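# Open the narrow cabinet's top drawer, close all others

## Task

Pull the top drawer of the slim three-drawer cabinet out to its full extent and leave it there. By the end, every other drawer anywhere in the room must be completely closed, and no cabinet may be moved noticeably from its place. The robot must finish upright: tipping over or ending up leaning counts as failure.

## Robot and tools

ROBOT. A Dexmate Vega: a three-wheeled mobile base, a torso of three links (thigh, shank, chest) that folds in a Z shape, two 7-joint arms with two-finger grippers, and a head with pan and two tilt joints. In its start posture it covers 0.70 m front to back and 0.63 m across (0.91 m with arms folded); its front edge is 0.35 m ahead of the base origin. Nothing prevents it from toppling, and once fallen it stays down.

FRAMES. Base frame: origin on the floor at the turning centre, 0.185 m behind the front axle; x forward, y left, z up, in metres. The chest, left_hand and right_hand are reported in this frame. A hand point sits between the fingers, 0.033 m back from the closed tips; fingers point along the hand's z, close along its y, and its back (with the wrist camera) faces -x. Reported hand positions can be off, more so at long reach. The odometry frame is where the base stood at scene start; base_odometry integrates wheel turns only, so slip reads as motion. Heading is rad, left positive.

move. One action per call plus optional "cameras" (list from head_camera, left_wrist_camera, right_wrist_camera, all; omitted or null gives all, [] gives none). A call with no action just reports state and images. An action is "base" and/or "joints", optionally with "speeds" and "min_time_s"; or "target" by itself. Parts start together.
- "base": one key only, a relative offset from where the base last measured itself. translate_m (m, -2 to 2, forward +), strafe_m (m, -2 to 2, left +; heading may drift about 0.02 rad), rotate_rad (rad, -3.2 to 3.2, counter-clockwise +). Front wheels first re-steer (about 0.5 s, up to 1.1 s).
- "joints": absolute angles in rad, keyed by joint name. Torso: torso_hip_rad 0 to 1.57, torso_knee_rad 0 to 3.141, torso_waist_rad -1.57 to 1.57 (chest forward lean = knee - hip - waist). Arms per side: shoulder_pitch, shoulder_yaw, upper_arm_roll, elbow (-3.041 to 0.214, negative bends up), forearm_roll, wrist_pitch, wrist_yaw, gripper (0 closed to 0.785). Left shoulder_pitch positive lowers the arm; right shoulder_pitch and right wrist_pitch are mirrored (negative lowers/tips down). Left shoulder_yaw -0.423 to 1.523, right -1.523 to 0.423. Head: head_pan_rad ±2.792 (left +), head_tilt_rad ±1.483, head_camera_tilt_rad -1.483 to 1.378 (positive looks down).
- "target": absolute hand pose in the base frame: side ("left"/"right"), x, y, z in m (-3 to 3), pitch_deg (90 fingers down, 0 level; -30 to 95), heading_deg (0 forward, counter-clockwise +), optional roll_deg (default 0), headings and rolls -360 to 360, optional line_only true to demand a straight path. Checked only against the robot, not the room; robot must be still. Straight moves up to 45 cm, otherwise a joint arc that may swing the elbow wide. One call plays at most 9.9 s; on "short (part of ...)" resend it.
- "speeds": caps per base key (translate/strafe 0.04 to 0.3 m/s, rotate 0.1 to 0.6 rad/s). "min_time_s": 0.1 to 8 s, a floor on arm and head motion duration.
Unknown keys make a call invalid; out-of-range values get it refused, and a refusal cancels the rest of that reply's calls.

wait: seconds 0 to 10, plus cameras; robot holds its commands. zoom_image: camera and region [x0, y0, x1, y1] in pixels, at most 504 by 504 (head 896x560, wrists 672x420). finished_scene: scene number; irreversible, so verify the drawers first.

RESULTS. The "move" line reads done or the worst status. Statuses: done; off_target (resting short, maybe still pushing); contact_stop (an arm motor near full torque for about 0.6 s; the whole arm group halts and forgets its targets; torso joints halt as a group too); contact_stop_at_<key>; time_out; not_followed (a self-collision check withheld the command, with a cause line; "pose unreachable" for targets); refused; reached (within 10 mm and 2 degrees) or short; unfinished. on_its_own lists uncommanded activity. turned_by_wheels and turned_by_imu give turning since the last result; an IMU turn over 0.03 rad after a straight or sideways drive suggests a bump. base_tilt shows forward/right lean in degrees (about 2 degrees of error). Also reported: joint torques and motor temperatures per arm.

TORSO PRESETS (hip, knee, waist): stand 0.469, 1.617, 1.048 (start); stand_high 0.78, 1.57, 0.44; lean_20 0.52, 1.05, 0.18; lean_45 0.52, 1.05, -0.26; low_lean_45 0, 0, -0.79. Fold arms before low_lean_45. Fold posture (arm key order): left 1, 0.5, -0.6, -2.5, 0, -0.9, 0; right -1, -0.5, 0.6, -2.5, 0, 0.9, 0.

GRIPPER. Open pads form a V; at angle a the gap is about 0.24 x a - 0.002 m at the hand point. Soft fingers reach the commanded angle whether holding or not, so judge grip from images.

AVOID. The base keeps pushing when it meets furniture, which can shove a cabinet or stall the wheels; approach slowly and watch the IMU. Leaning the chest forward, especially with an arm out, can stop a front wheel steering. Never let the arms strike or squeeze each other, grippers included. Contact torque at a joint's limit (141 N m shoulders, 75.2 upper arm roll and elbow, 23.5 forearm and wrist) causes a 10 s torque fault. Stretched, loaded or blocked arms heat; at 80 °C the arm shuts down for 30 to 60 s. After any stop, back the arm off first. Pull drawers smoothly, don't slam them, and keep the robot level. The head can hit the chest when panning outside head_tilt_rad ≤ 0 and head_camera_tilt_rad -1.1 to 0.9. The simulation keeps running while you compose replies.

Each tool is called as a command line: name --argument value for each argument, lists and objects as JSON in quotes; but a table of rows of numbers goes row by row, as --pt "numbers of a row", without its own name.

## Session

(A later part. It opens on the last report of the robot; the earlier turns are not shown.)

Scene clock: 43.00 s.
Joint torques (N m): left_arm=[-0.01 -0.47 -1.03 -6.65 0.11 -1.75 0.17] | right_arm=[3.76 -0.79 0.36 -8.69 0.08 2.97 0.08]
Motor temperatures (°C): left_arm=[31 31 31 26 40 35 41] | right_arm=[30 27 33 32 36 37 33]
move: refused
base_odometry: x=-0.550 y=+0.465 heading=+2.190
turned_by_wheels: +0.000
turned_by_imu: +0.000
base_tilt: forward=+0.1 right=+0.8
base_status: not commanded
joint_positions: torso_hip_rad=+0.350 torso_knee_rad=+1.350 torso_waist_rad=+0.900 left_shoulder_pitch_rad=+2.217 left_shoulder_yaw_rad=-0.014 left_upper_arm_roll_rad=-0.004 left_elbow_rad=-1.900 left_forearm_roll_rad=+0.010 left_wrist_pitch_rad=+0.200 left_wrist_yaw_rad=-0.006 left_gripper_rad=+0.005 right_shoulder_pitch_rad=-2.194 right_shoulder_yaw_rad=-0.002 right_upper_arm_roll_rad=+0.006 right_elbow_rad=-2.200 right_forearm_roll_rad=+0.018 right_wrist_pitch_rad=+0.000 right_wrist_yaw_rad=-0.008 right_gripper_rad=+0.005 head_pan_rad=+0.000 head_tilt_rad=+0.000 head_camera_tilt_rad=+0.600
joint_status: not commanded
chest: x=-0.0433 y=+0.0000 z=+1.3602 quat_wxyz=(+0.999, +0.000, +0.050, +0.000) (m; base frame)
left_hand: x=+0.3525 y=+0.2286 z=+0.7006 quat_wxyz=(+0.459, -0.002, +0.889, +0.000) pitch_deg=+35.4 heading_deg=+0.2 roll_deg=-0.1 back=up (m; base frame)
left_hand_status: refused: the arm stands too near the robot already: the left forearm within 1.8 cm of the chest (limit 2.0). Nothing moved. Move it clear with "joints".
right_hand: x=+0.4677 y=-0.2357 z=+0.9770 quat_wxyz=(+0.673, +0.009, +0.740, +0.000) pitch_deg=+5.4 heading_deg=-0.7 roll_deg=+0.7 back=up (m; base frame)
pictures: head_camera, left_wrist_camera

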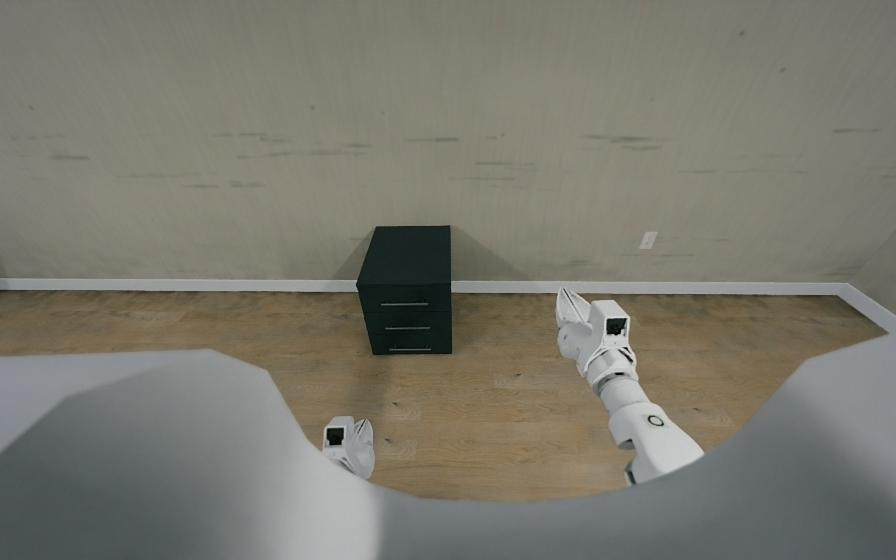

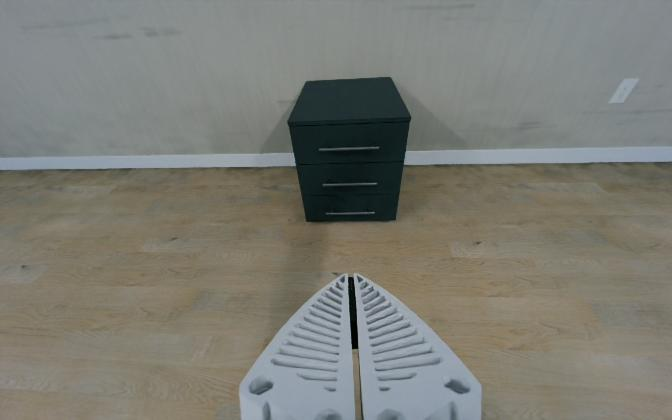

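move --joints '{"left_shoulder_yaw_rad": 0.2, "left_shoulder_pitch_rad": 1.9, "left_elbow_rad": -1.9}' --cameras '[]'

move --target '{"side": "left", "x": 0.55, "y": 0.22, "z": 0.95, "pitch_deg": 0, "heading_deg": 0, "roll_deg": 90}' --cameras '["head_camera", "left_wrist_camera"]'

Scene clock: 45.73 s.
Joint torques (N m): left_arm=[-14.55 3.69 -3.59 -8.03 0.25 -2.06 0.45] | right_arm=[1.54 -0.52 0.2 -8.66 0.06 3.78 -0.04]
Motor temperatures (°C): left_arm=[31 31 31 26 40 35 41] | right_arm=[30 27 33 32 36 37 33]
move: done
base_odometry: x=-0.550 y=+0.465 heading=+2.190
turned_by_wheels: +0.000
turned_by_imu: +0.000
base_tilt: forward=+0.0 right=+0.8
base_status: not commanded
joint_positions: torso_hip_rad=+0.350 torso_knee_rad=+1.350 torso_waist_rad=+0.900 left_shoulder_pitch_rad=+1.904 left_shoulder_yaw_rad=+0.197 left_upper_arm_roll_rad=-0.004 left_elbow_rad=-1.900 left_forearm_roll_rad=+0.010 left_wrist_pitch_rad=+0.200 left_wrist_yaw_rad=-0.006 left_gripper_rad=+0.005 right_shoulder_pitch_rad=-2.194 right_shoulder_yaw_rad=-0.002 right_upper_arm_roll_rad=+0.006 right_elbow_rad=-2.200 right_forearm_roll_rad=+0.018 right_wrist_pitch_rad=+0.000 right_wrist_yaw_rad=-0.008 right_gripper_rad=+0.005 head_pan_rad=+0.000 head_tilt_rad=+0.000 head_camera_tilt_rad=+0.600
joint_status: all done
chest: x=-0.0433 y=+0.0000 z=+1.3602 quat_wxyz=(+0.999, +0.000, +0.050, +0.000) (m; base frame)
left_hand: x=+0.5381 y=+0.2654 z=+0.8581 quat_wxyz=(+0.589, +0.090, +0.802, +0.051) pitch_deg=+17.6 heading_deg=-1.5 roll_deg=+11.4 back=up (m; base frame)
right_hand: x=+0.4677 y=-0.2357 z=+0.9769 quat_wxyz=(+0.673, +0.009, +0.740, +0.000) pitch_deg=+5.4 heading_deg=-0.7 roll_deg=+0.7 back=up (m; base frame)
pictures: none
No camera images: "cameras" was empty.

Scene clock: 50.90 s.
Joint torques (N m): left_arm=[-16.2 4.37 -3.15 -6.91 1.97 0.07 1.13] | right_arm=[2.48 -0.86 0.46 -8.52 0.1 3.11 0.14]
Motor temperatures (°C): left_arm=[31 31 31 26 40 35 41] | right_arm=[30 27 33 32 36 37 33]
move: done
base_odometry: x=-0.550 y=+0.465 heading=+2.190
turned_by_wheels: +0.000
turned_by_imu: +0.000
base_tilt: forward=+0.0 right=+0.7
base_status: not commanded
joint_positions: torso_hip_rad=+0.350 torso_knee_rad=+1.350 torso_waist_rad=+0.900 left_shoulder_pitch_rad=+1.790 left_shoulder_yaw_rad=+0.518 left_upper_arm_roll_rad=+0.455 left_elbow_rad=-1.875 left_forearm_roll_rad=+1.135 left_wrist_pitch_rad=+0.537 left_wrist_yaw_rad=+0.259 left_gripper_rad=+0.005 right_shoulder_pitch_rad=-2.194 right_shoulder_yaw_rad=-0.002 right_upper_arm_roll_rad=+0.006 right_elbow_rad=-2.200 right_forearm_roll_rad=+0.018 right_wrist_pitch_rad=+0.000 right_wrist_yaw_rad=-0.008 right_gripper_rad=+0.005 head_pan_rad=+0.000 head_tilt_rad=+0.000 head_camera_tilt_rad=+0.600
joint_status: not commanded
chest: x=-0.0433 y=+0.0000 z=+1.3602 quat_wxyz=(+0.999, +0.000, +0.050, +0.000) (m; base frame)
left_hand: x=+0.5499 y=+0.2203 z=+0.9494 quat_wxyz=(+0.501, +0.499, +0.502, +0.499) pitch_deg=+0.1 heading_deg=+0.0 roll_deg=+89.7 (m; base frame)
left_hand_status: reached (straight line, planned for 3.9 s): 1 mm and 0.3 deg off.
right_hand: x=+0.4677 y=-0.2357 z=+0.9769 quat_wxyz=(+0.673, +0.009, +0.740, +0.000) pitch_deg=+5.4 heading_deg=-0.7 roll_deg=+0.7 back=up (m; base frame)
pictures: head_camera, left_wrist_camera

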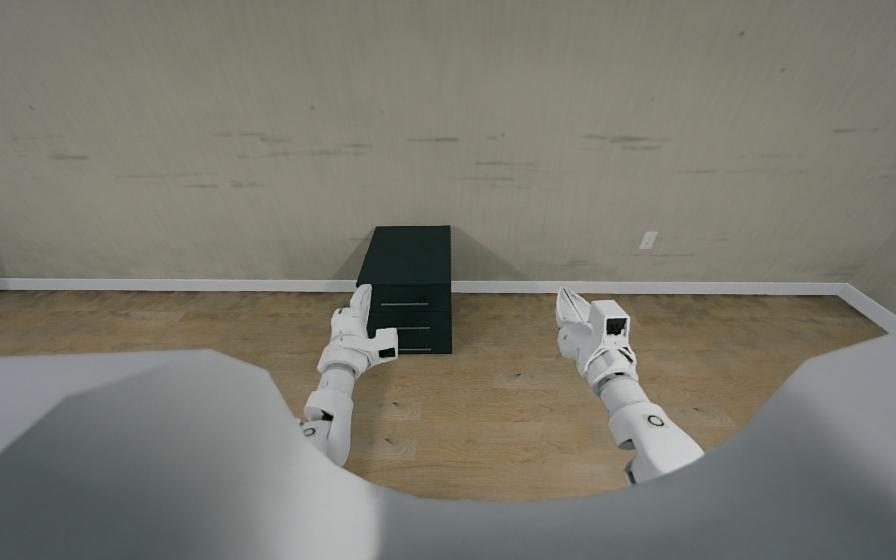

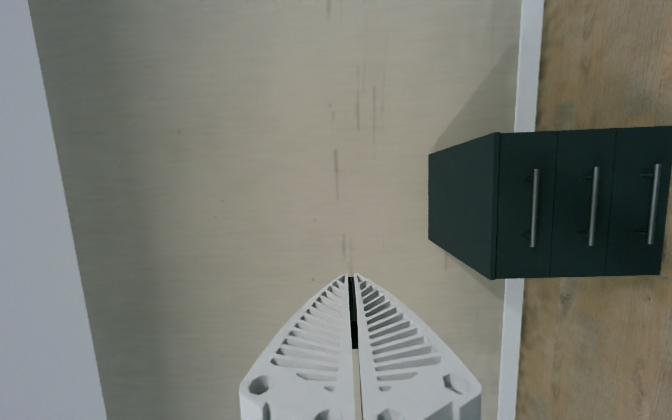

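move --joints '{"torso_hip_rad": 0.1, "torso_knee_rad": 0.9, "torso_waist_rad": 0.3}' --cameras '["head_camera", "left_wrist_camera"]'

Scene clock: 54.87 s.
Joint torques (N m): left_arm=[-4.86 5.19 0.3 -6.14 1.58 0.76 1.01] | right_arm=[-5.69 -1.8 0.67 -7.73 0.21 3.2 -0.06]
Motor temperatures (°C): left_arm=[31 31 31 26 40 35 41] | right_arm=[30 27 33 32 36 37 33]
move: done
base_odometry: x=-0.550 y=+0.465 heading=+2.190
turned_by_wheels: +0.000
turned_by_imu: +0.000
base_tilt: forward=+0.1 right=+0.7
base_status: not commanded
joint_positions: torso_hip_rad=+0.100 torso_knee_rad=+0.900 torso_waist_rad=+0.300 left_shoulder_pitch_rad=+1.789 left_shoulder_yaw_rad=+0.519 left_upper_arm_roll_rad=+0.456 left_elbow_rad=-1.874 left_forearm_roll_rad=+1.139 left_wrist_pitch_rad=+0.539 left_wrist_yaw_rad=+0.259 left_gripper_rad=+0.005 right_shoulder_pitch_rad=-2.194 right_shoulder_yaw_rad=-0.002 right_upper_arm_roll_rad=+0.006 right_elbow_rad=-2.200 right_forearm_roll_rad=+0.018 right_wrist_pitch_rad=+0.000 right_wrist_yaw_rad=-0.008 right_gripper_rad=+0.005 head_pan_rad=+0.000 head_tilt_rad=+0.000 head_camera_tilt_rad=+0.600
joint_status: all done
chest: x=+0.0989 y=+0.0000 z=+1.2033 quat_wxyz=(+0.969, +0.000, +0.247, +0.000) (m; base frame)
left_hand: x=+0.4854 y=+0.2201 z=+0.5944 quat_wxyz=(+0.391, +0.589, +0.590, +0.391) pitch_deg=+22.9 heading_deg=+0.0 roll_deg=+90.0 (m; base frame)
right_hand: x=+0.4203 y=-0.2357 z=+0.6514 quat_wxyz=(+0.513, +0.009, +0.859, -0.002) pitch_deg=+28.3 heading_deg=-0.8 roll_deg=+0.4 back=up (m; base frame)
pictures: head_camera, left_wrist_camera

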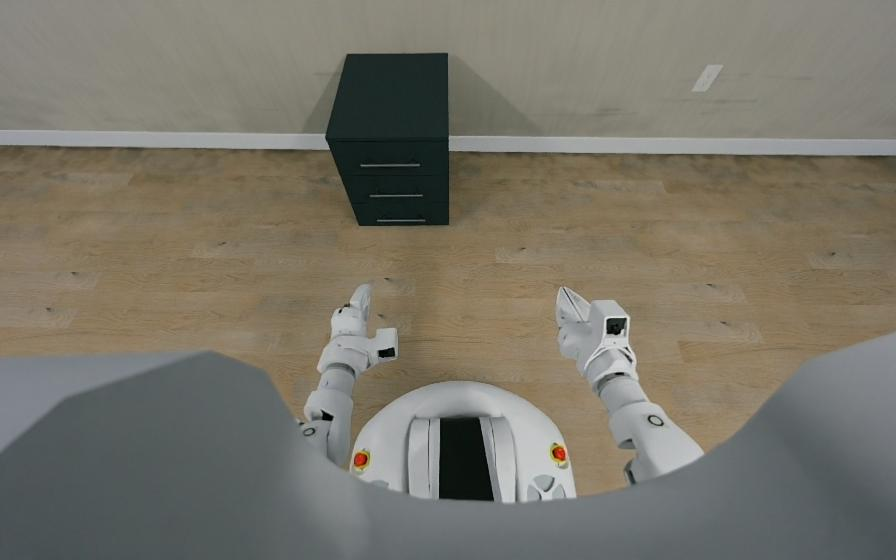

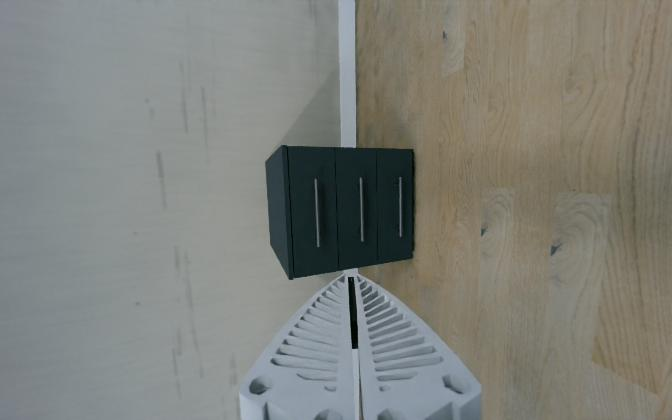

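zoom_image --camera "head_camera" --region '[290, 250, 440, 400]'

zoom_image --camera "head_camera" --region '[520, 250, 670, 400]'

Scaled by 3.360 from the camera's 896x560 image, which has a finer 960x600 frame.

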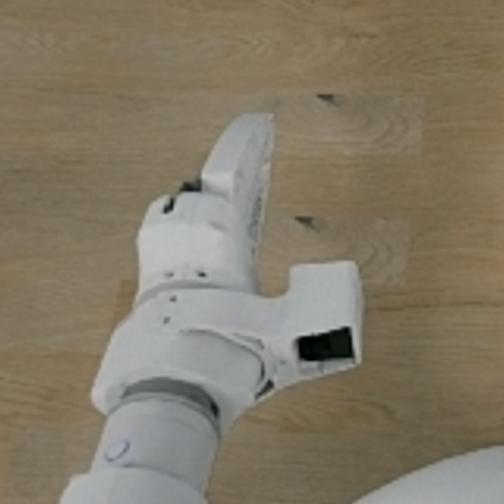

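Scaled by 3.360 from the camera's 896x560 image, which has a finer 960x600 frame.

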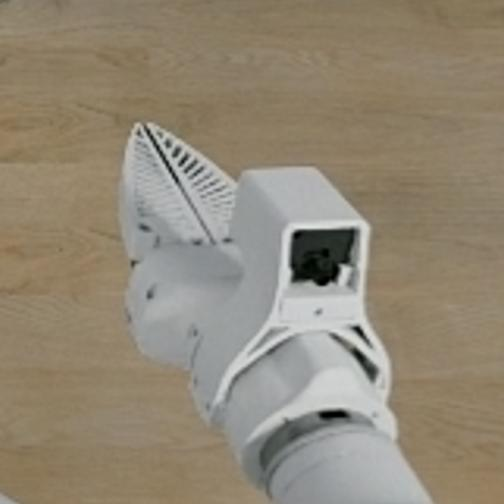

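move --target '{"side": "left", "x": 0.6, "y": 0.233, "z": 0.46, "pitch_deg": 40, "heading_deg": 0, "roll_deg": 90}' --cameras '["head_camera", "left_wrist_camera"]'

Scene clock: 60.20 s.
Joint torques (N m): left_arm=[-14.43 -0.89 -2.43 -4.07 0.56 -0.17 0.66] | right_arm=[-4.3 -0.69 0.49 -7.76 0.08 3.13 0.02]
Motor temperatures (°C): left_arm=[31 31 31 26 40 35 41] | right_arm=[30 27 33 32 36 37 33]
move: done
base_odometry: x=-0.550 y=+0.465 heading=+2.190
turned_by_wheels: +0.000
turned_by_imu: +0.000
base_tilt: forward=+0.1 right=+0.8
base_status: not commanded
joint_positions: torso_hip_rad=+0.100 torso_knee_rad=+0.900 torso_waist_rad=+0.300 left_shoulder_pitch_rad=+1.283 left_shoulder_yaw_rad=+0.428 left_upper_arm_roll_rad=+0.526 left_elbow_rad=-1.408 left_forearm_roll_rad=+1.020 left_wrist_pitch_rad=+0.394 left_wrist_yaw_rad=-0.092 left_gripper_rad=+0.005 right_shoulder_pitch_rad=-2.194 right_shoulder_yaw_rad=-0.002 right_upper_arm_roll_rad=+0.006 right_elbow_rad=-2.200 right_forearm_roll_rad=+0.018 right_wrist_pitch_rad=+0.000 right_wrist_yaw_rad=-0.008 right_gripper_rad=+0.005 head_pan_rad=+0.000 head_tilt_rad=+0.000 head_camera_tilt_rad=+0.600
joint_status: not commanded
chest: x=+0.0989 y=+0.0000 z=+1.2033 quat_wxyz=(+0.969, +0.000, +0.247, +0.000) (m; base frame)
left_hand: x=+0.5991 y=+0.2331 z=+0.4606 quat_wxyz=(+0.299, +0.641, +0.641, +0.299) pitch_deg=+39.9 heading_deg=+0.0 roll_deg=-90.0 (m; base frame)
left_hand_status: reached (straight line, planned for 2.0 s): 1 mm and 0.1 deg off.
right_hand: x=+0.4203 y=-0.2357 z=+0.6514 quat_wxyz=(+0.513, +0.009, +0.859, -0.002) pitch_deg=+28.3 heading_deg=-0.8 roll_deg=+0.4 back=up (m; base frame)
pictures: head_camera, left_wrist_camera

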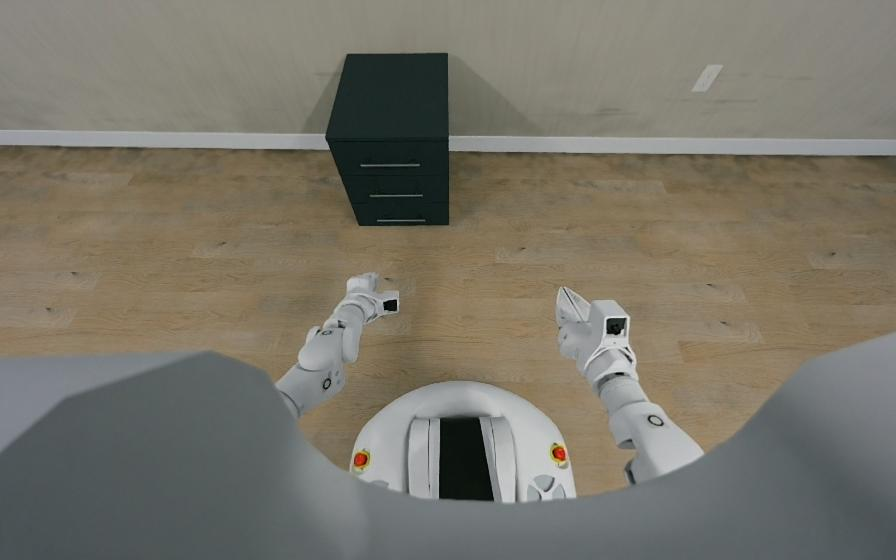

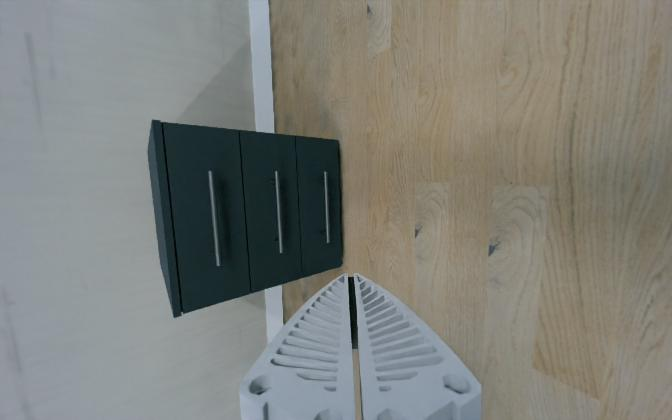

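move --base '{"translate_m": 0.28}' --joints '{"left_gripper_rad": 0.2}' --speeds '{"translate_m": 0.15}' --cameras '["head_camera", "left_wrist_camera"]'

zoom_image --camera "head_camera" --region '[300, 120, 500, 320]'

zoom_image --camera "left_wrist_camera" --region '[60, 60, 460, 420]'

Scene clock: 63.40 s.
Joint torques (N m): left_arm=[-14.28 -0.99 -2.78 -4.55 0.85 -0.29 0.6] | right_arm=[-5.13 -0.31 0.51 -7.05 0.15 3.02 -0.16]
Motor temperatures (°C): left_arm=[31 31 31 26 40 35 41] | right_arm=[30 27 33 32 36 37 33]
move: done
base_odometry: x=-0.713 y=+0.693 heading=+2.190
turned_by_wheels: -0.001
turned_by_imu: -0.001
base_tilt: forward=+0.1 right=+0.8
base_status: done
joint_positions: torso_hip_rad=+0.100 torso_knee_rad=+0.900 torso_waist_rad=+0.300 left_shoulder_pitch_rad=+1.279 left_shoulder_yaw_rad=+0.427 left_upper_arm_roll_rad=+0.526 left_elbow_rad=-1.404 left_forearm_roll_rad=+1.019 left_wrist_pitch_rad=+0.392 left_wrist_yaw_rad=-0.094 left_gripper_rad=+0.200 right_shoulder_pitch_rad=-2.194 right_shoulder_yaw_rad=-0.002 right_upper_arm_roll_rad=+0.006 right_elbow_rad=-2.200 right_forearm_roll_rad=+0.018 right_wrist_pitch_rad=+0.000 right_wrist_yaw_rad=-0.008 right_gripper_rad=+0.005 head_pan_rad=+0.000 head_tilt_rad=+0.000 head_camera_tilt_rad=+0.600
joint_status: all done
chest: x=+0.0989 y=+0.0000 z=+1.2033 quat_wxyz=(+0.969, +0.000, +0.247, +0.000) (m; base frame)
left_hand: x=+0.5999 y=+0.2332 z=+0.4599 quat_wxyz=(+0.299, +0.641, +0.641, +0.299) pitch_deg=+40.0 heading_deg=+0.0 roll_deg=-90.0 (m; base frame)
right_hand: x=+0.4203 y=-0.2357 z=+0.6514 quat_wxyz=(+0.513, +0.009, +0.859, -0.002) pitch_deg=+28.3 heading_deg=-0.8 roll_deg=+0.4 back=up (m; base frame)
pictures: head_camera, left_wrist_camera

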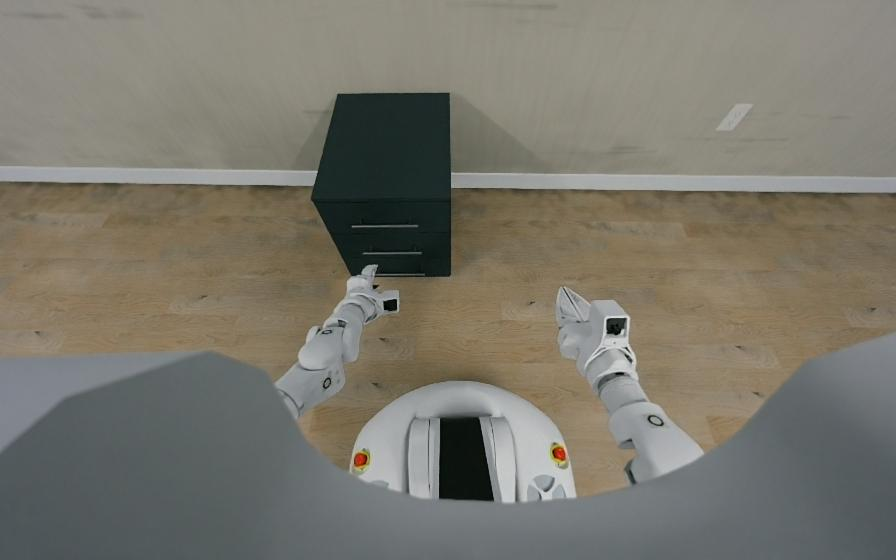

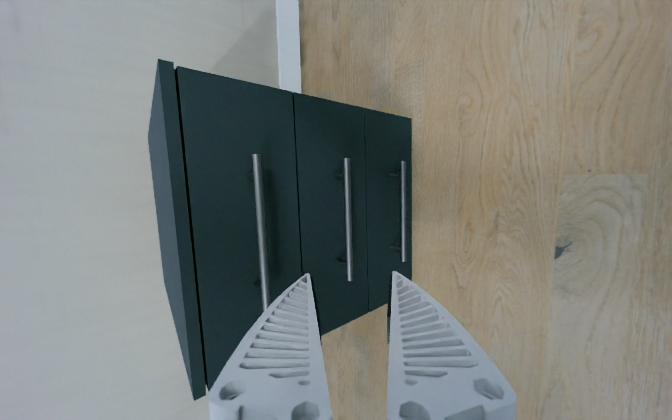

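Scaled by 2.520 from the camera's 896x560 image, which has a finer 960x600 frame.

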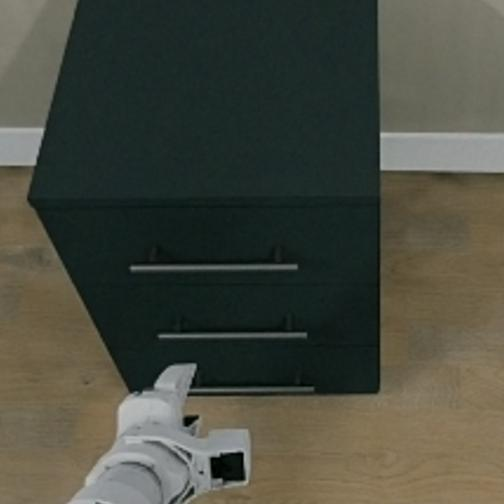

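Scaled by 1.260 from the camera's 672x420 image, which has a finer 960x600 frame.

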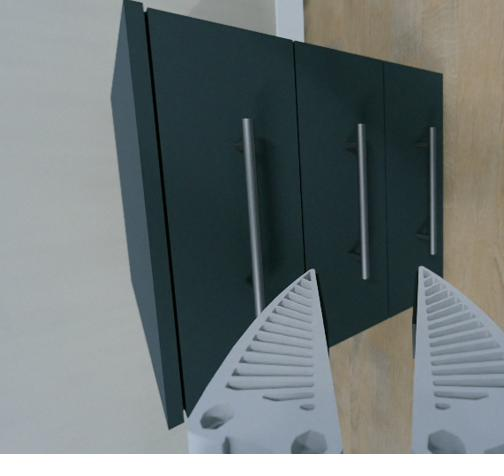

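move --base '{"translate_m": 0.11}' --speeds '{"translate_m": 0.08}' --cameras '["head_camera", "left_wrist_camera"]'

zoom_image --camera "left_wrist_camera" --region '[60, 60, 460, 420]'

zoom_image --camera "head_camera" --region '[300, 180, 480, 340]'

Scene clock: 66.60 s.
Joint torques (N m): left_arm=[-13.11 -0.72 -2.77 -5.59 0.63 -0.24 0.48] | right_arm=[-4.06 -0.7 -0.12 -8.11 0.17 2.85 -0.12]
Motor temperatures (°C): left_arm=[31 31 31 26 40 35 41] | right_arm=[30 27 33 32 36 37 33]
move: done
base_odometry: x=-0.777 y=+0.782 heading=+2.189
turned_by_wheels: -0.001
turned_by_imu: -0.001
base_tilt: forward=+0.1 right=+0.7
base_status: done
joint_positions: torso_hip_rad=+0.100 torso_knee_rad=+0.900 torso_waist_rad=+0.300 left_shoulder_pitch_rad=+1.279 left_shoulder_yaw_rad=+0.427 left_upper_arm_roll_rad=+0.526 left_elbow_rad=-1.404 left_forearm_roll_rad=+1.019 left_wrist_pitch_rad=+0.392 left_wrist_yaw_rad=-0.094 left_gripper_rad=+0.200 right_shoulder_pitch_rad=-2.194 right_shoulder_yaw_rad=-0.002 right_upper_arm_roll_rad=+0.006 right_elbow_rad=-2.200 right_forearm_roll_rad=+0.018 right_wrist_pitch_rad=+0.000 right_wrist_yaw_rad=-0.008 right_gripper_rad=+0.005 head_pan_rad=+0.000 head_tilt_rad=+0.000 head_camera_tilt_rad=+0.600
joint_status: not commanded
chest: x=+0.0989 y=+0.0000 z=+1.2033 quat_wxyz=(+0.969, +0.000, +0.247, +0.000) (m; base frame)
left_hand: x=+0.5998 y=+0.2332 z=+0.4598 quat_wxyz=(+0.299, +0.641, +0.641, +0.299) pitch_deg=+40.0 heading_deg=+0.0 roll_deg=-90.0 (m; base frame)
right_hand: x=+0.4203 y=-0.2357 z=+0.6514 quat_wxyz=(+0.513, +0.009, +0.859, -0.002) pitch_deg=+28.3 heading_deg=-0.8 roll_deg=+0.4 back=up (m; base frame)
pictures: head_camera, left_wrist_camera

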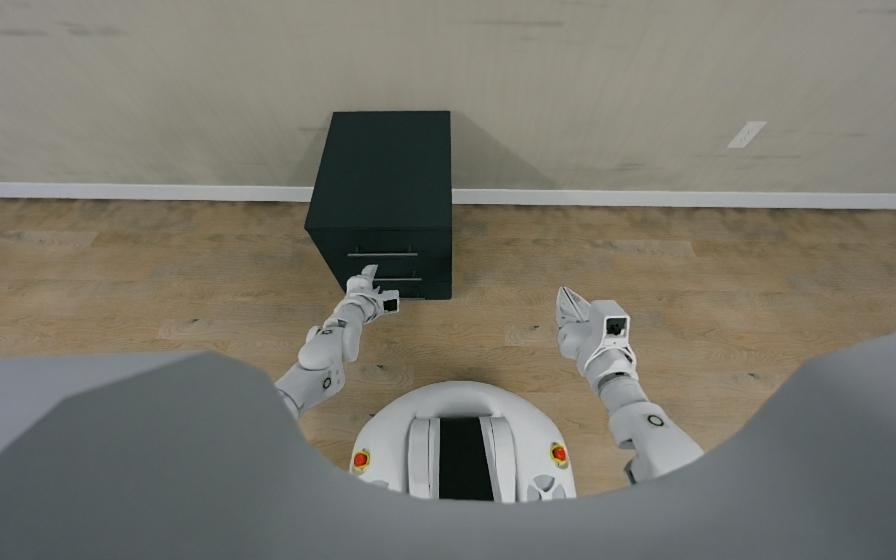

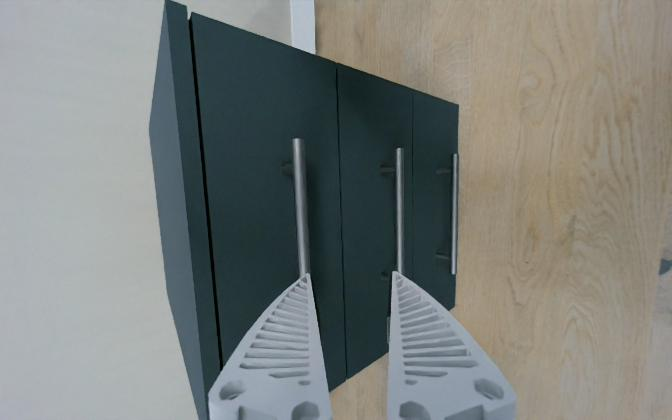

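Scaled by 1.260 from the camera's 672x420 image, which has a finer 960x600 frame.

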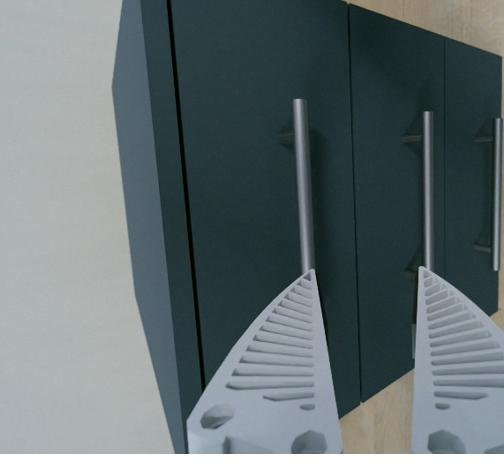

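Scaled by 2.800 from the camera's 896x560 image, which has a finer 960x600 frame.

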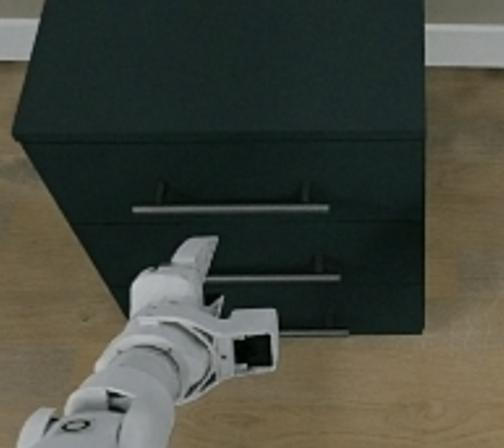

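move --target '{"side": "left", "x": 0.6, "y": 0.228, "z": 0.5, "pitch_deg": 40, "heading_deg": 0, "roll_deg": 90}' --cameras '["head_camera", "left_wrist_camera"]'

zoom_image --camera "left_wrist_camera" --region '[60, 60, 460, 420]'

Scene clock: 69.33 s.
Joint torques (N m): left_arm=[-3.23 2.11 -8.64 -7.11 1.34 0.62 0.39] | right_arm=[-4.19 -1.07 0.22 -7.85 0.19 3.4 -0.04]
Motor temperatures (°C): left_arm=[31 31 31 26 40 35 41] | right_arm=[30 27 33 32 36 37 33]
move: done
base_odometry: x=-0.777 y=+0.782 heading=+2.189
turned_by_wheels: +0.000
turned_by_imu: +0.000
base_tilt: forward=+0.1 right=+0.7
base_status: not commanded
joint_positions: torso_hip_rad=+0.100 torso_knee_rad=+0.900 torso_waist_rad=+0.300 left_shoulder_pitch_rad=+1.338 left_shoulder_yaw_rad=+0.477 left_upper_arm_roll_rad=+0.508 left_elbow_rad=-1.604 left_forearm_roll_rad=+1.050 left_wrist_pitch_rad=+0.464 left_wrist_yaw_rad=-0.212 left_gripper_rad=+0.200 right_shoulder_pitch_rad=-2.194 right_shoulder_yaw_rad=-0.002 right_upper_arm_roll_rad=+0.006 right_elbow_rad=-2.200 right_forearm_roll_rad=+0.018 right_wrist_pitch_rad=+0.000 right_wrist_yaw_rad=-0.008 right_gripper_rad=+0.005 head_pan_rad=+0.000 head_tilt_rad=+0.000 head_camera_tilt_rad=+0.600
joint_status: not commanded
chest: x=+0.0989 y=+0.0000 z=+1.2033 quat_wxyz=(+0.969, +0.000, +0.247, +0.000) (m; base frame)
left_hand: x=+0.6000 y=+0.2279 z=+0.4991 quat_wxyz=(+0.299, +0.641, +0.641, +0.299) pitch_deg=+40.0 heading_deg=+0.0 roll_deg=+90.0 (m; base frame)
left_hand_status: reached (straight line, planned for 1.0 s): 1 mm and 0.0 deg off.
right_hand: x=+0.4203 y=-0.2357 z=+0.6514 quat_wxyz=(+0.513, +0.009, +0.859, -0.002) pitch_deg=+28.3 heading_deg=-0.8 roll_deg=+0.4 back=up (m; base frame)
pictures: head_camera, left_wrist_camera

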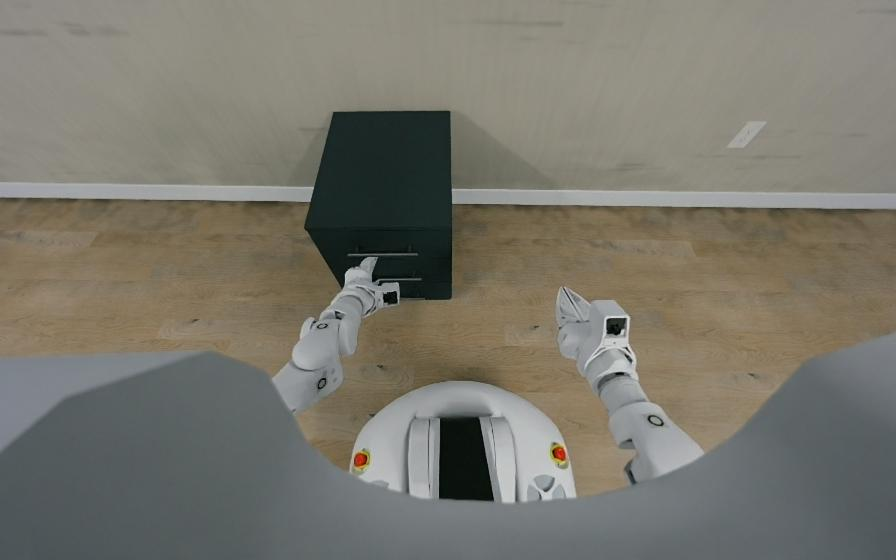

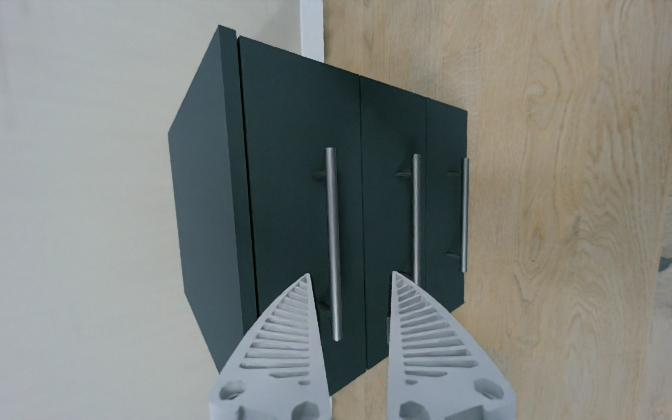

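Scaled by 1.260 from the camera's 672x420 image, which has a finer 960x600 frame.

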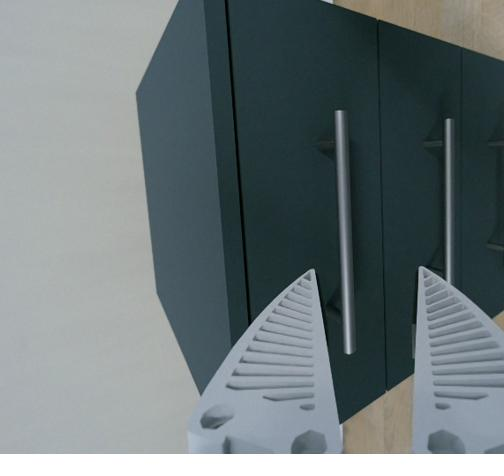

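move --target '{"side": "left", "x": 0.665, "y": 0.235, "z": 0.458, "pitch_deg": 40, "heading_deg": 0, "roll_deg": 90}' --cameras '["head_camera", "left_wrist_camera"]'

zoom_image --camera "left_wrist_camera" --region '[160, 120, 500, 420]'

Scene clock: 73.07 s.
Joint torques (N m): left_arm=[-18.18 0.47 -2.98 -4.6 0.51 0.1 1.26] | right_arm=[-4.5 -1.22 0.45 -7.83 0.06 2.48 -0.21]
Motor temperatures (°C): left_arm=[31 31 31 26 40 35 41] | right_arm=[30 27 33 32 36 37 33]
move: done
base_odometry: x=-0.777 y=+0.782 heading=+2.189
turned_by_wheels: +0.000
turned_by_imu: +0.000
base_tilt: forward=+0.1 right=+0.8
base_status: not commanded
joint_positions: torso_hip_rad=+0.100 torso_knee_rad=+0.900 torso_waist_rad=+0.300 left_shoulder_pitch_rad=+1.088 left_shoulder_yaw_rad=+0.371 left_upper_arm_roll_rad=+0.550 left_elbow_rad=-1.196 left_forearm_roll_rad=+0.995 left_wrist_pitch_rad=+0.326 left_wrist_yaw_rad=-0.103 left_gripper_rad=+0.200 right_shoulder_pitch_rad=-2.194 right_shoulder_yaw_rad=-0.002 right_upper_arm_roll_rad=+0.006 right_elbow_rad=-2.200 right_forearm_roll_rad=+0.018 right_wrist_pitch_rad=+0.000 right_wrist_yaw_rad=-0.008 right_gripper_rad=+0.005 head_pan_rad=+0.000 head_tilt_rad=+0.000 head_camera_tilt_rad=+0.600
joint_status: not commanded
chest: x=+0.0989 y=+0.0000 z=+1.2033 quat_wxyz=(+0.969, +0.000, +0.247, +0.000) (m; base frame)
left_hand: x=+0.6642 y=+0.2352 z=+0.4582 quat_wxyz=(+0.299, +0.641, +0.641, +0.299) pitch_deg=+40.0 heading_deg=+0.0 roll_deg=-90.0 (m; base frame)
left_hand_status: reached (straight line, planned for 1.6 s): 1 mm and 0.0 deg off.
right_hand: x=+0.4203 y=-0.2357 z=+0.6514 quat_wxyz=(+0.513, +0.009, +0.859, -0.002) pitch_deg=+28.3 heading_deg=-0.8 roll_deg=+0.4 back=up (m; base frame)
pictures: head_camera, left_wrist_camera

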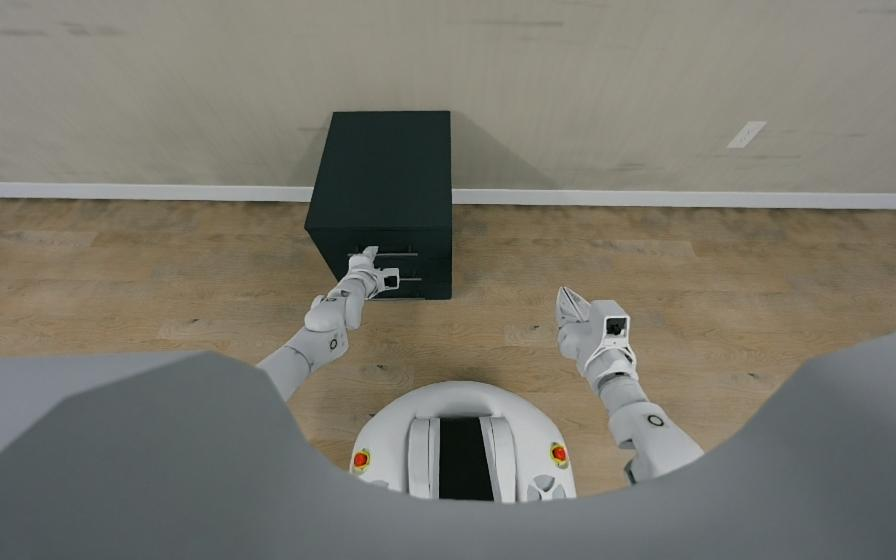

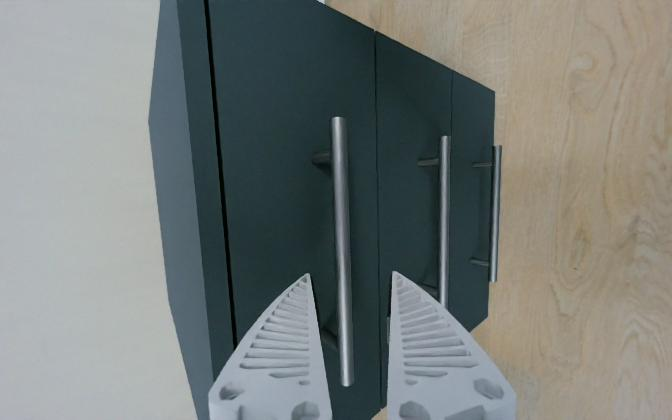

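Scaled by 1.482 from the camera's 672x420 image, which has a finer 960x600 frame.

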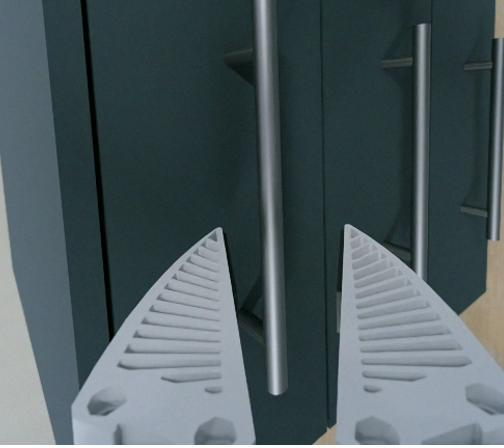

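move --joints '{"left_gripper_rad": 0.16}' --cameras '[]'

move --target '{"side": "left", "x": 0.699, "y": 0.23, "z": 0.436, "pitch_deg": 40, "heading_deg": 0, "roll_deg": 90, "line_only": true}' --cameras '["head_camera", "left_wrist_camera"]'

zoom_image --camera "left_wrist_camera" --region '[200, 180, 480, 420]'

Scene clock: 74.13 s.
Joint torques (N m): left_arm=[-18.59 -1.43 -2.54 -3.5 0.54 0.02 1.28] | right_arm=[-4.47 -0.6 0.05 -7.74 0.27 3.07 -0.01]
Motor temperatures (°C): left_arm=[31 31 31 26 40 35 41] | right_arm=[30 27 33 32 36 37 33]
move: done
base_odometry: x=-0.777 y=+0.782 heading=+2.189
turned_by_wheels: +0.000
turned_by_imu: +0.000
base_tilt: forward=+0.1 right=+0.7
base_status: not commanded
joint_positions: torso_hip_rad=+0.100 torso_knee_rad=+0.900 torso_waist_rad=+0.300 left_shoulder_pitch_rad=+1.086 left_shoulder_yaw_rad=+0.370 left_upper_arm_roll_rad=+0.550 left_elbow_rad=-1.192 left_forearm_roll_rad=+0.995 left_wrist_pitch_rad=+0.325 left_wrist_yaw_rad=-0.102 left_gripper_rad=+0.160 right_shoulder_pitch_rad=-2.194 right_shoulder_yaw_rad=-0.002 right_upper_arm_roll_rad=+0.006 right_elbow_rad=-2.200 right_forearm_roll_rad=+0.018 right_wrist_pitch_rad=+0.000 right_wrist_yaw_rad=-0.008 right_gripper_rad=+0.005 head_pan_rad=+0.000 head_tilt_rad=+0.000 head_camera_tilt_rad=+0.600
joint_status: all done
chest: x=+0.0989 y=+0.0000 z=+1.2033 quat_wxyz=(+0.969, +0.000, +0.247, +0.000) (m; base frame)
left_hand: x=+0.6647 y=+0.2352 z=+0.4579 quat_wxyz=(+0.299, +0.641, +0.641, +0.299) pitch_deg=+40.0 heading_deg=+0.0 roll_deg=-90.0 (m; base frame)
right_hand: x=+0.4203 y=-0.2357 z=+0.6514 quat_wxyz=(+0.513, +0.009, +0.859, -0.002) pitch_deg=+28.3 heading_deg=-0.8 roll_deg=+0.4 back=up (m; base frame)
pictures: none
No camera images: "cameras" was empty.

Scene clock: 76.80 s.
Joint torques (N m): left_arm=[-29.65 -2.18 -2.47 -5.61 0.5 0.26 1.61] | right_arm=[-4.3 -0.47 0.23 -8.35 0.25 2.31 0.03]
Motor temperatures (°C): left_arm=[31 31 31 26 40 35 41] | right_arm=[30 27 33 32 36 37 33]
move: done
base_odometry: x=-0.777 y=+0.782 heading=+2.189
turned_by_wheels: +0.000
turned_by_imu: +0.000
base_tilt: forward=+0.1 right=+0.8
base_status: not commanded
joint_positions: torso_hip_rad=+0.100 torso_knee_rad=+0.900 torso_waist_rad=+0.300 left_shoulder_pitch_rad=+0.909 left_shoulder_yaw_rad=+0.267 left_upper_arm_roll_rad=+0.586 left_elbow_rad=-0.857 left_forearm_roll_rad=+0.972 left_wrist_pitch_rad=+0.233 left_wrist_yaw_rad=+0.006 left_gripper_rad=+0.160 right_shoulder_pitch_rad=-2.194 right_shoulder_yaw_rad=-0.002 right_upper_arm_roll_rad=+0.006 right_elbow_rad=-2.200 right_forearm_roll_rad=+0.018 right_wrist_pitch_rad=+0.000 right_wrist_yaw_rad=-0.008 right_gripper_rad=+0.005 head_pan_rad=+0.000 head_tilt_rad=+0.000 head_camera_tilt_rad=+0.600
joint_status: not commanded
chest: x=+0.0988 y=+0.0000 z=+1.2033 quat_wxyz=(+0.969, +0.000, +0.247, +0.000) (m; base frame)
left_hand: x=+0.6982 y=+0.2303 z=+0.4358 quat_wxyz=(+0.298, +0.641, +0.641, +0.299) pitch_deg=+40.0 heading_deg=+0.0 roll_deg=-90.0 (m; base frame)
left_hand_status: reached (straight line, planned for 1.4 s): 1 mm and 0.1 deg off.
right_hand: x=+0.4202 y=-0.2357 z=+0.6514 quat_wxyz=(+0.513, +0.009, +0.859, -0.002) pitch_deg=+28.3 heading_deg=-0.8 roll_deg=+0.4 back=up (m; base frame)
pictures: head_camera, left_wrist_camera

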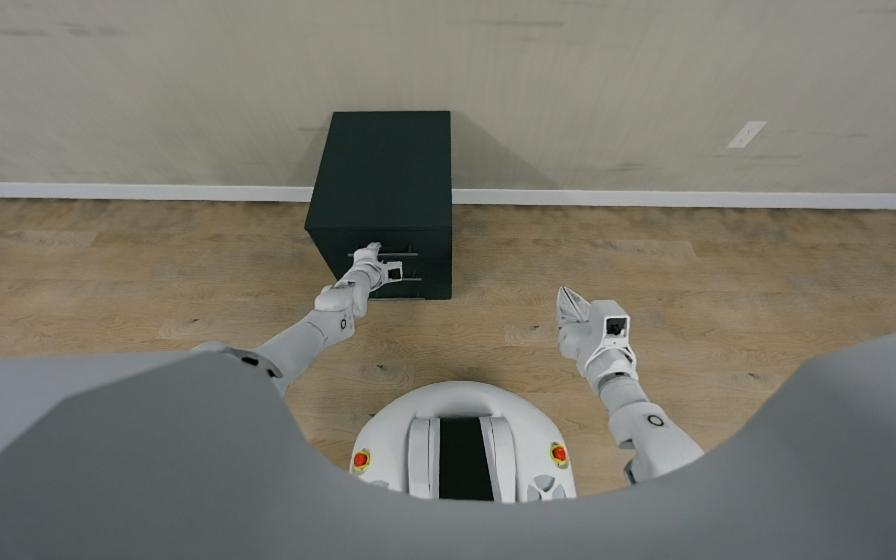

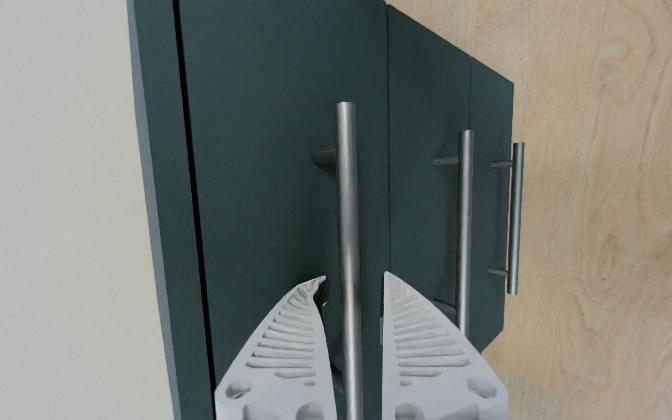

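Scaled by 1.800 from the camera's 672x420 image, which has a finer 960x600 frame.

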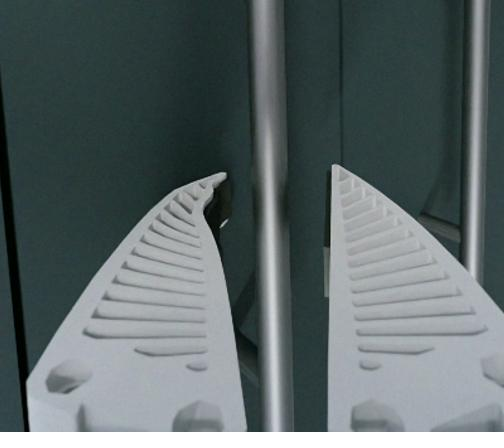

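move --target '{"side": "left", "x": 0.696, "y": 0.23, "z": 0.437, "pitch_deg": 40, "heading_deg": 0, "roll_deg": 90, "line_only": true}' --cameras '[]'

move --joints '{"left_gripper_rad": 0.0}' --cameras '["head_camera", "left_wrist_camera"]'

zoom_image --camera "left_wrist_camera" --region '[200, 180, 480, 420]'

Scene clock: 78.03 s.
Joint torques (N m): left_arm=[-19.05 2.25 -8.47 -7.36 1.08 -0.56 1.6] | right_arm=[-4.17 0.15 0.71 -7.79 0.17 2.52 -0.16]
Motor temperatures (°C): left_arm=[31 31 31 26 40 35 41] | right_arm=[30 27 33 32 36 37 33]
move: done
base_odometry: x=-0.777 y=+0.782 heading=+2.189
turned_by_wheels: +0.000
turned_by_imu: +0.000
base_tilt: forward=+0.1 right=+0.8
base_status: not commanded
joint_positions: torso_hip_rad=+0.100 torso_knee_rad=+0.900 torso_waist_rad=+0.300 left_shoulder_pitch_rad=+0.920 left_shoulder_yaw_rad=+0.272 left_upper_arm_roll_rad=+0.585 left_elbow_rad=-0.877 left_forearm_roll_rad=+0.973 left_wrist_pitch_rad=+0.239 left_wrist_yaw_rad=+0.001 left_gripper_rad=+0.160 right_shoulder_pitch_rad=-2.194 right_shoulder_yaw_rad=-0.002 right_upper_arm_roll_rad=+0.006 right_elbow_rad=-2.200 right_forearm_roll_rad=+0.018 right_wrist_pitch_rad=+0.000 right_wrist_yaw_rad=-0.008 right_gripper_rad=+0.005 head_pan_rad=+0.000 head_tilt_rad=+0.000 head_camera_tilt_rad=+0.600
joint_status: not commanded
chest: x=+0.0988 y=+0.0000 z=+1.2033 quat_wxyz=(+0.969, +0.000, +0.247, +0.000) (m; base frame)
left_hand: x=+0.6960 y=+0.2299 z=+0.4365 quat_wxyz=(+0.299, +0.641, +0.641, +0.299) pitch_deg=+40.0 heading_deg=+0.0 roll_deg=-90.0 (m; base frame)
left_hand_status: reached (straight line, planned for 0.3 s): 1 mm and 0.1 deg off.
right_hand: x=+0.4202 y=-0.2357 z=+0.6514 quat_wxyz=(+0.513, +0.009, +0.859, -0.002) pitch_deg=+28.3 heading_deg=-0.8 roll_deg=+0.4 back=up (m; base frame)
pictures: none
No camera images: "cameras" was empty.

Scene clock: 78.70 s.
Joint torques (N m): left_arm=[-8.36 2.69 -7.69 -5.44 0.58 0.34 0.33] | right_arm=[-5.67 -1.74 0.36 -7.52 0.05 2.76 -0.05]
Motor temperatures (°C): left_arm=[31 31 31 26 40 35 41] | right_arm=[30 27 33 32 36 37 33]
move: done
base_odometry: x=-0.777 y=+0.782 heading=+2.189
turned_by_wheels: +0.000
turned_by_imu: +0.000
base_tilt: forward=+0.1 right=+0.7
base_status: not commanded
joint_positions: torso_hip_rad=+0.100 torso_knee_rad=+0.900 torso_waist_rad=+0.300 left_shoulder_pitch_rad=+0.921 left_shoulder_yaw_rad=+0.273 left_upper_arm_roll_rad=+0.584 left_elbow_rad=-0.880 left_forearm_roll_rad=+0.974 left_wrist_pitch_rad=+0.240 left_wrist_yaw_rad=+0.000 left_gripper_rad=+0.000 right_shoulder_pitch_rad=-2.194 right_shoulder_yaw_rad=-0.002 right_upper_arm_roll_rad=+0.006 right_elbow_rad=-2.200 right_forearm_roll_rad=+0.018 right_wrist_pitch_rad=+0.000 right_wrist_yaw_rad=-0.008 right_gripper_rad=+0.005 head_pan_rad=+0.000 head_tilt_rad=+0.000 head_camera_tilt_rad=+0.600
joint_status: all done
chest: x=+0.0989 y=+0.0000 z=+1.2033 quat_wxyz=(+0.969, +0.000, +0.247, +0.000) (m; base frame)
left_hand: x=+0.6962 y=+0.2298 z=+0.4370 quat_wxyz=(+0.299, +0.641, +0.641, +0.299) pitch_deg=+40.0 heading_deg=+0.0 roll_deg=+90.0 (m; base frame)
right_hand: x=+0.4203 y=-0.2357 z=+0.6514 quat_wxyz=(+0.513, +0.009, +0.859, -0.002) pitch_deg=+28.3 heading_deg=-0.8 roll_deg=+0.4 back=up (m; base frame)
pictures: head_camera, left_wrist_camera

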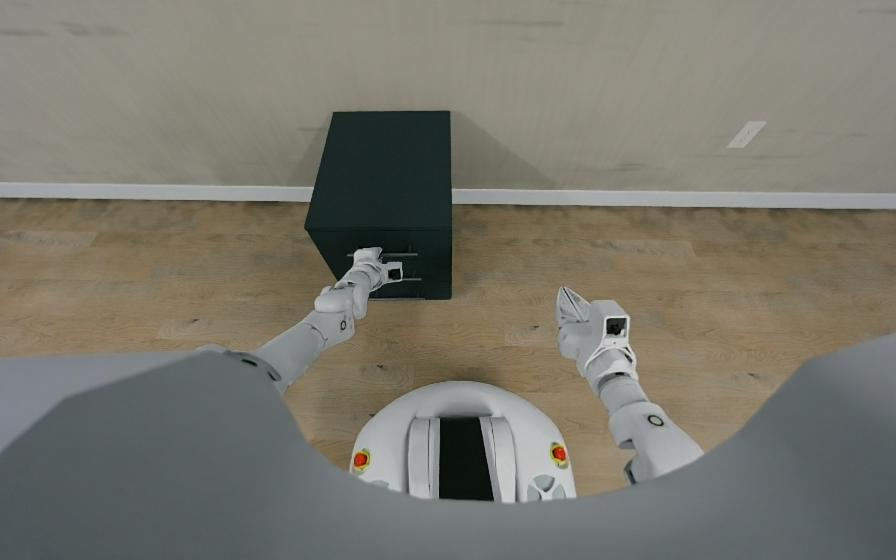

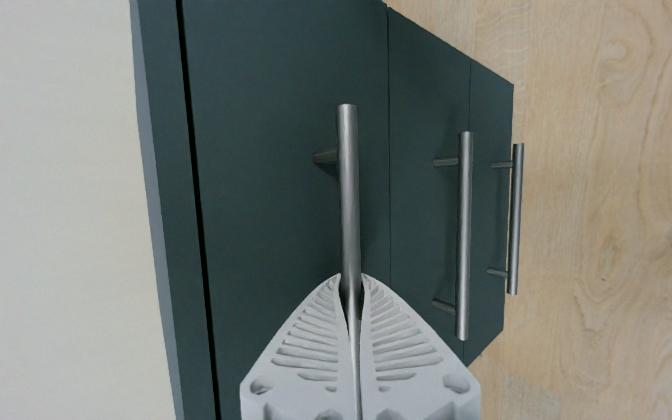

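Scaled by 1.800 from the camera's 672x420 image, which has a finer 960x600 frame.

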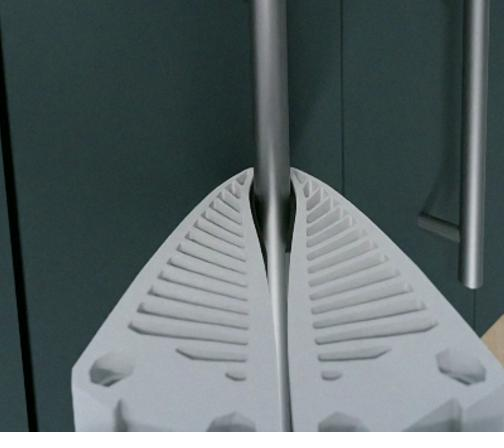

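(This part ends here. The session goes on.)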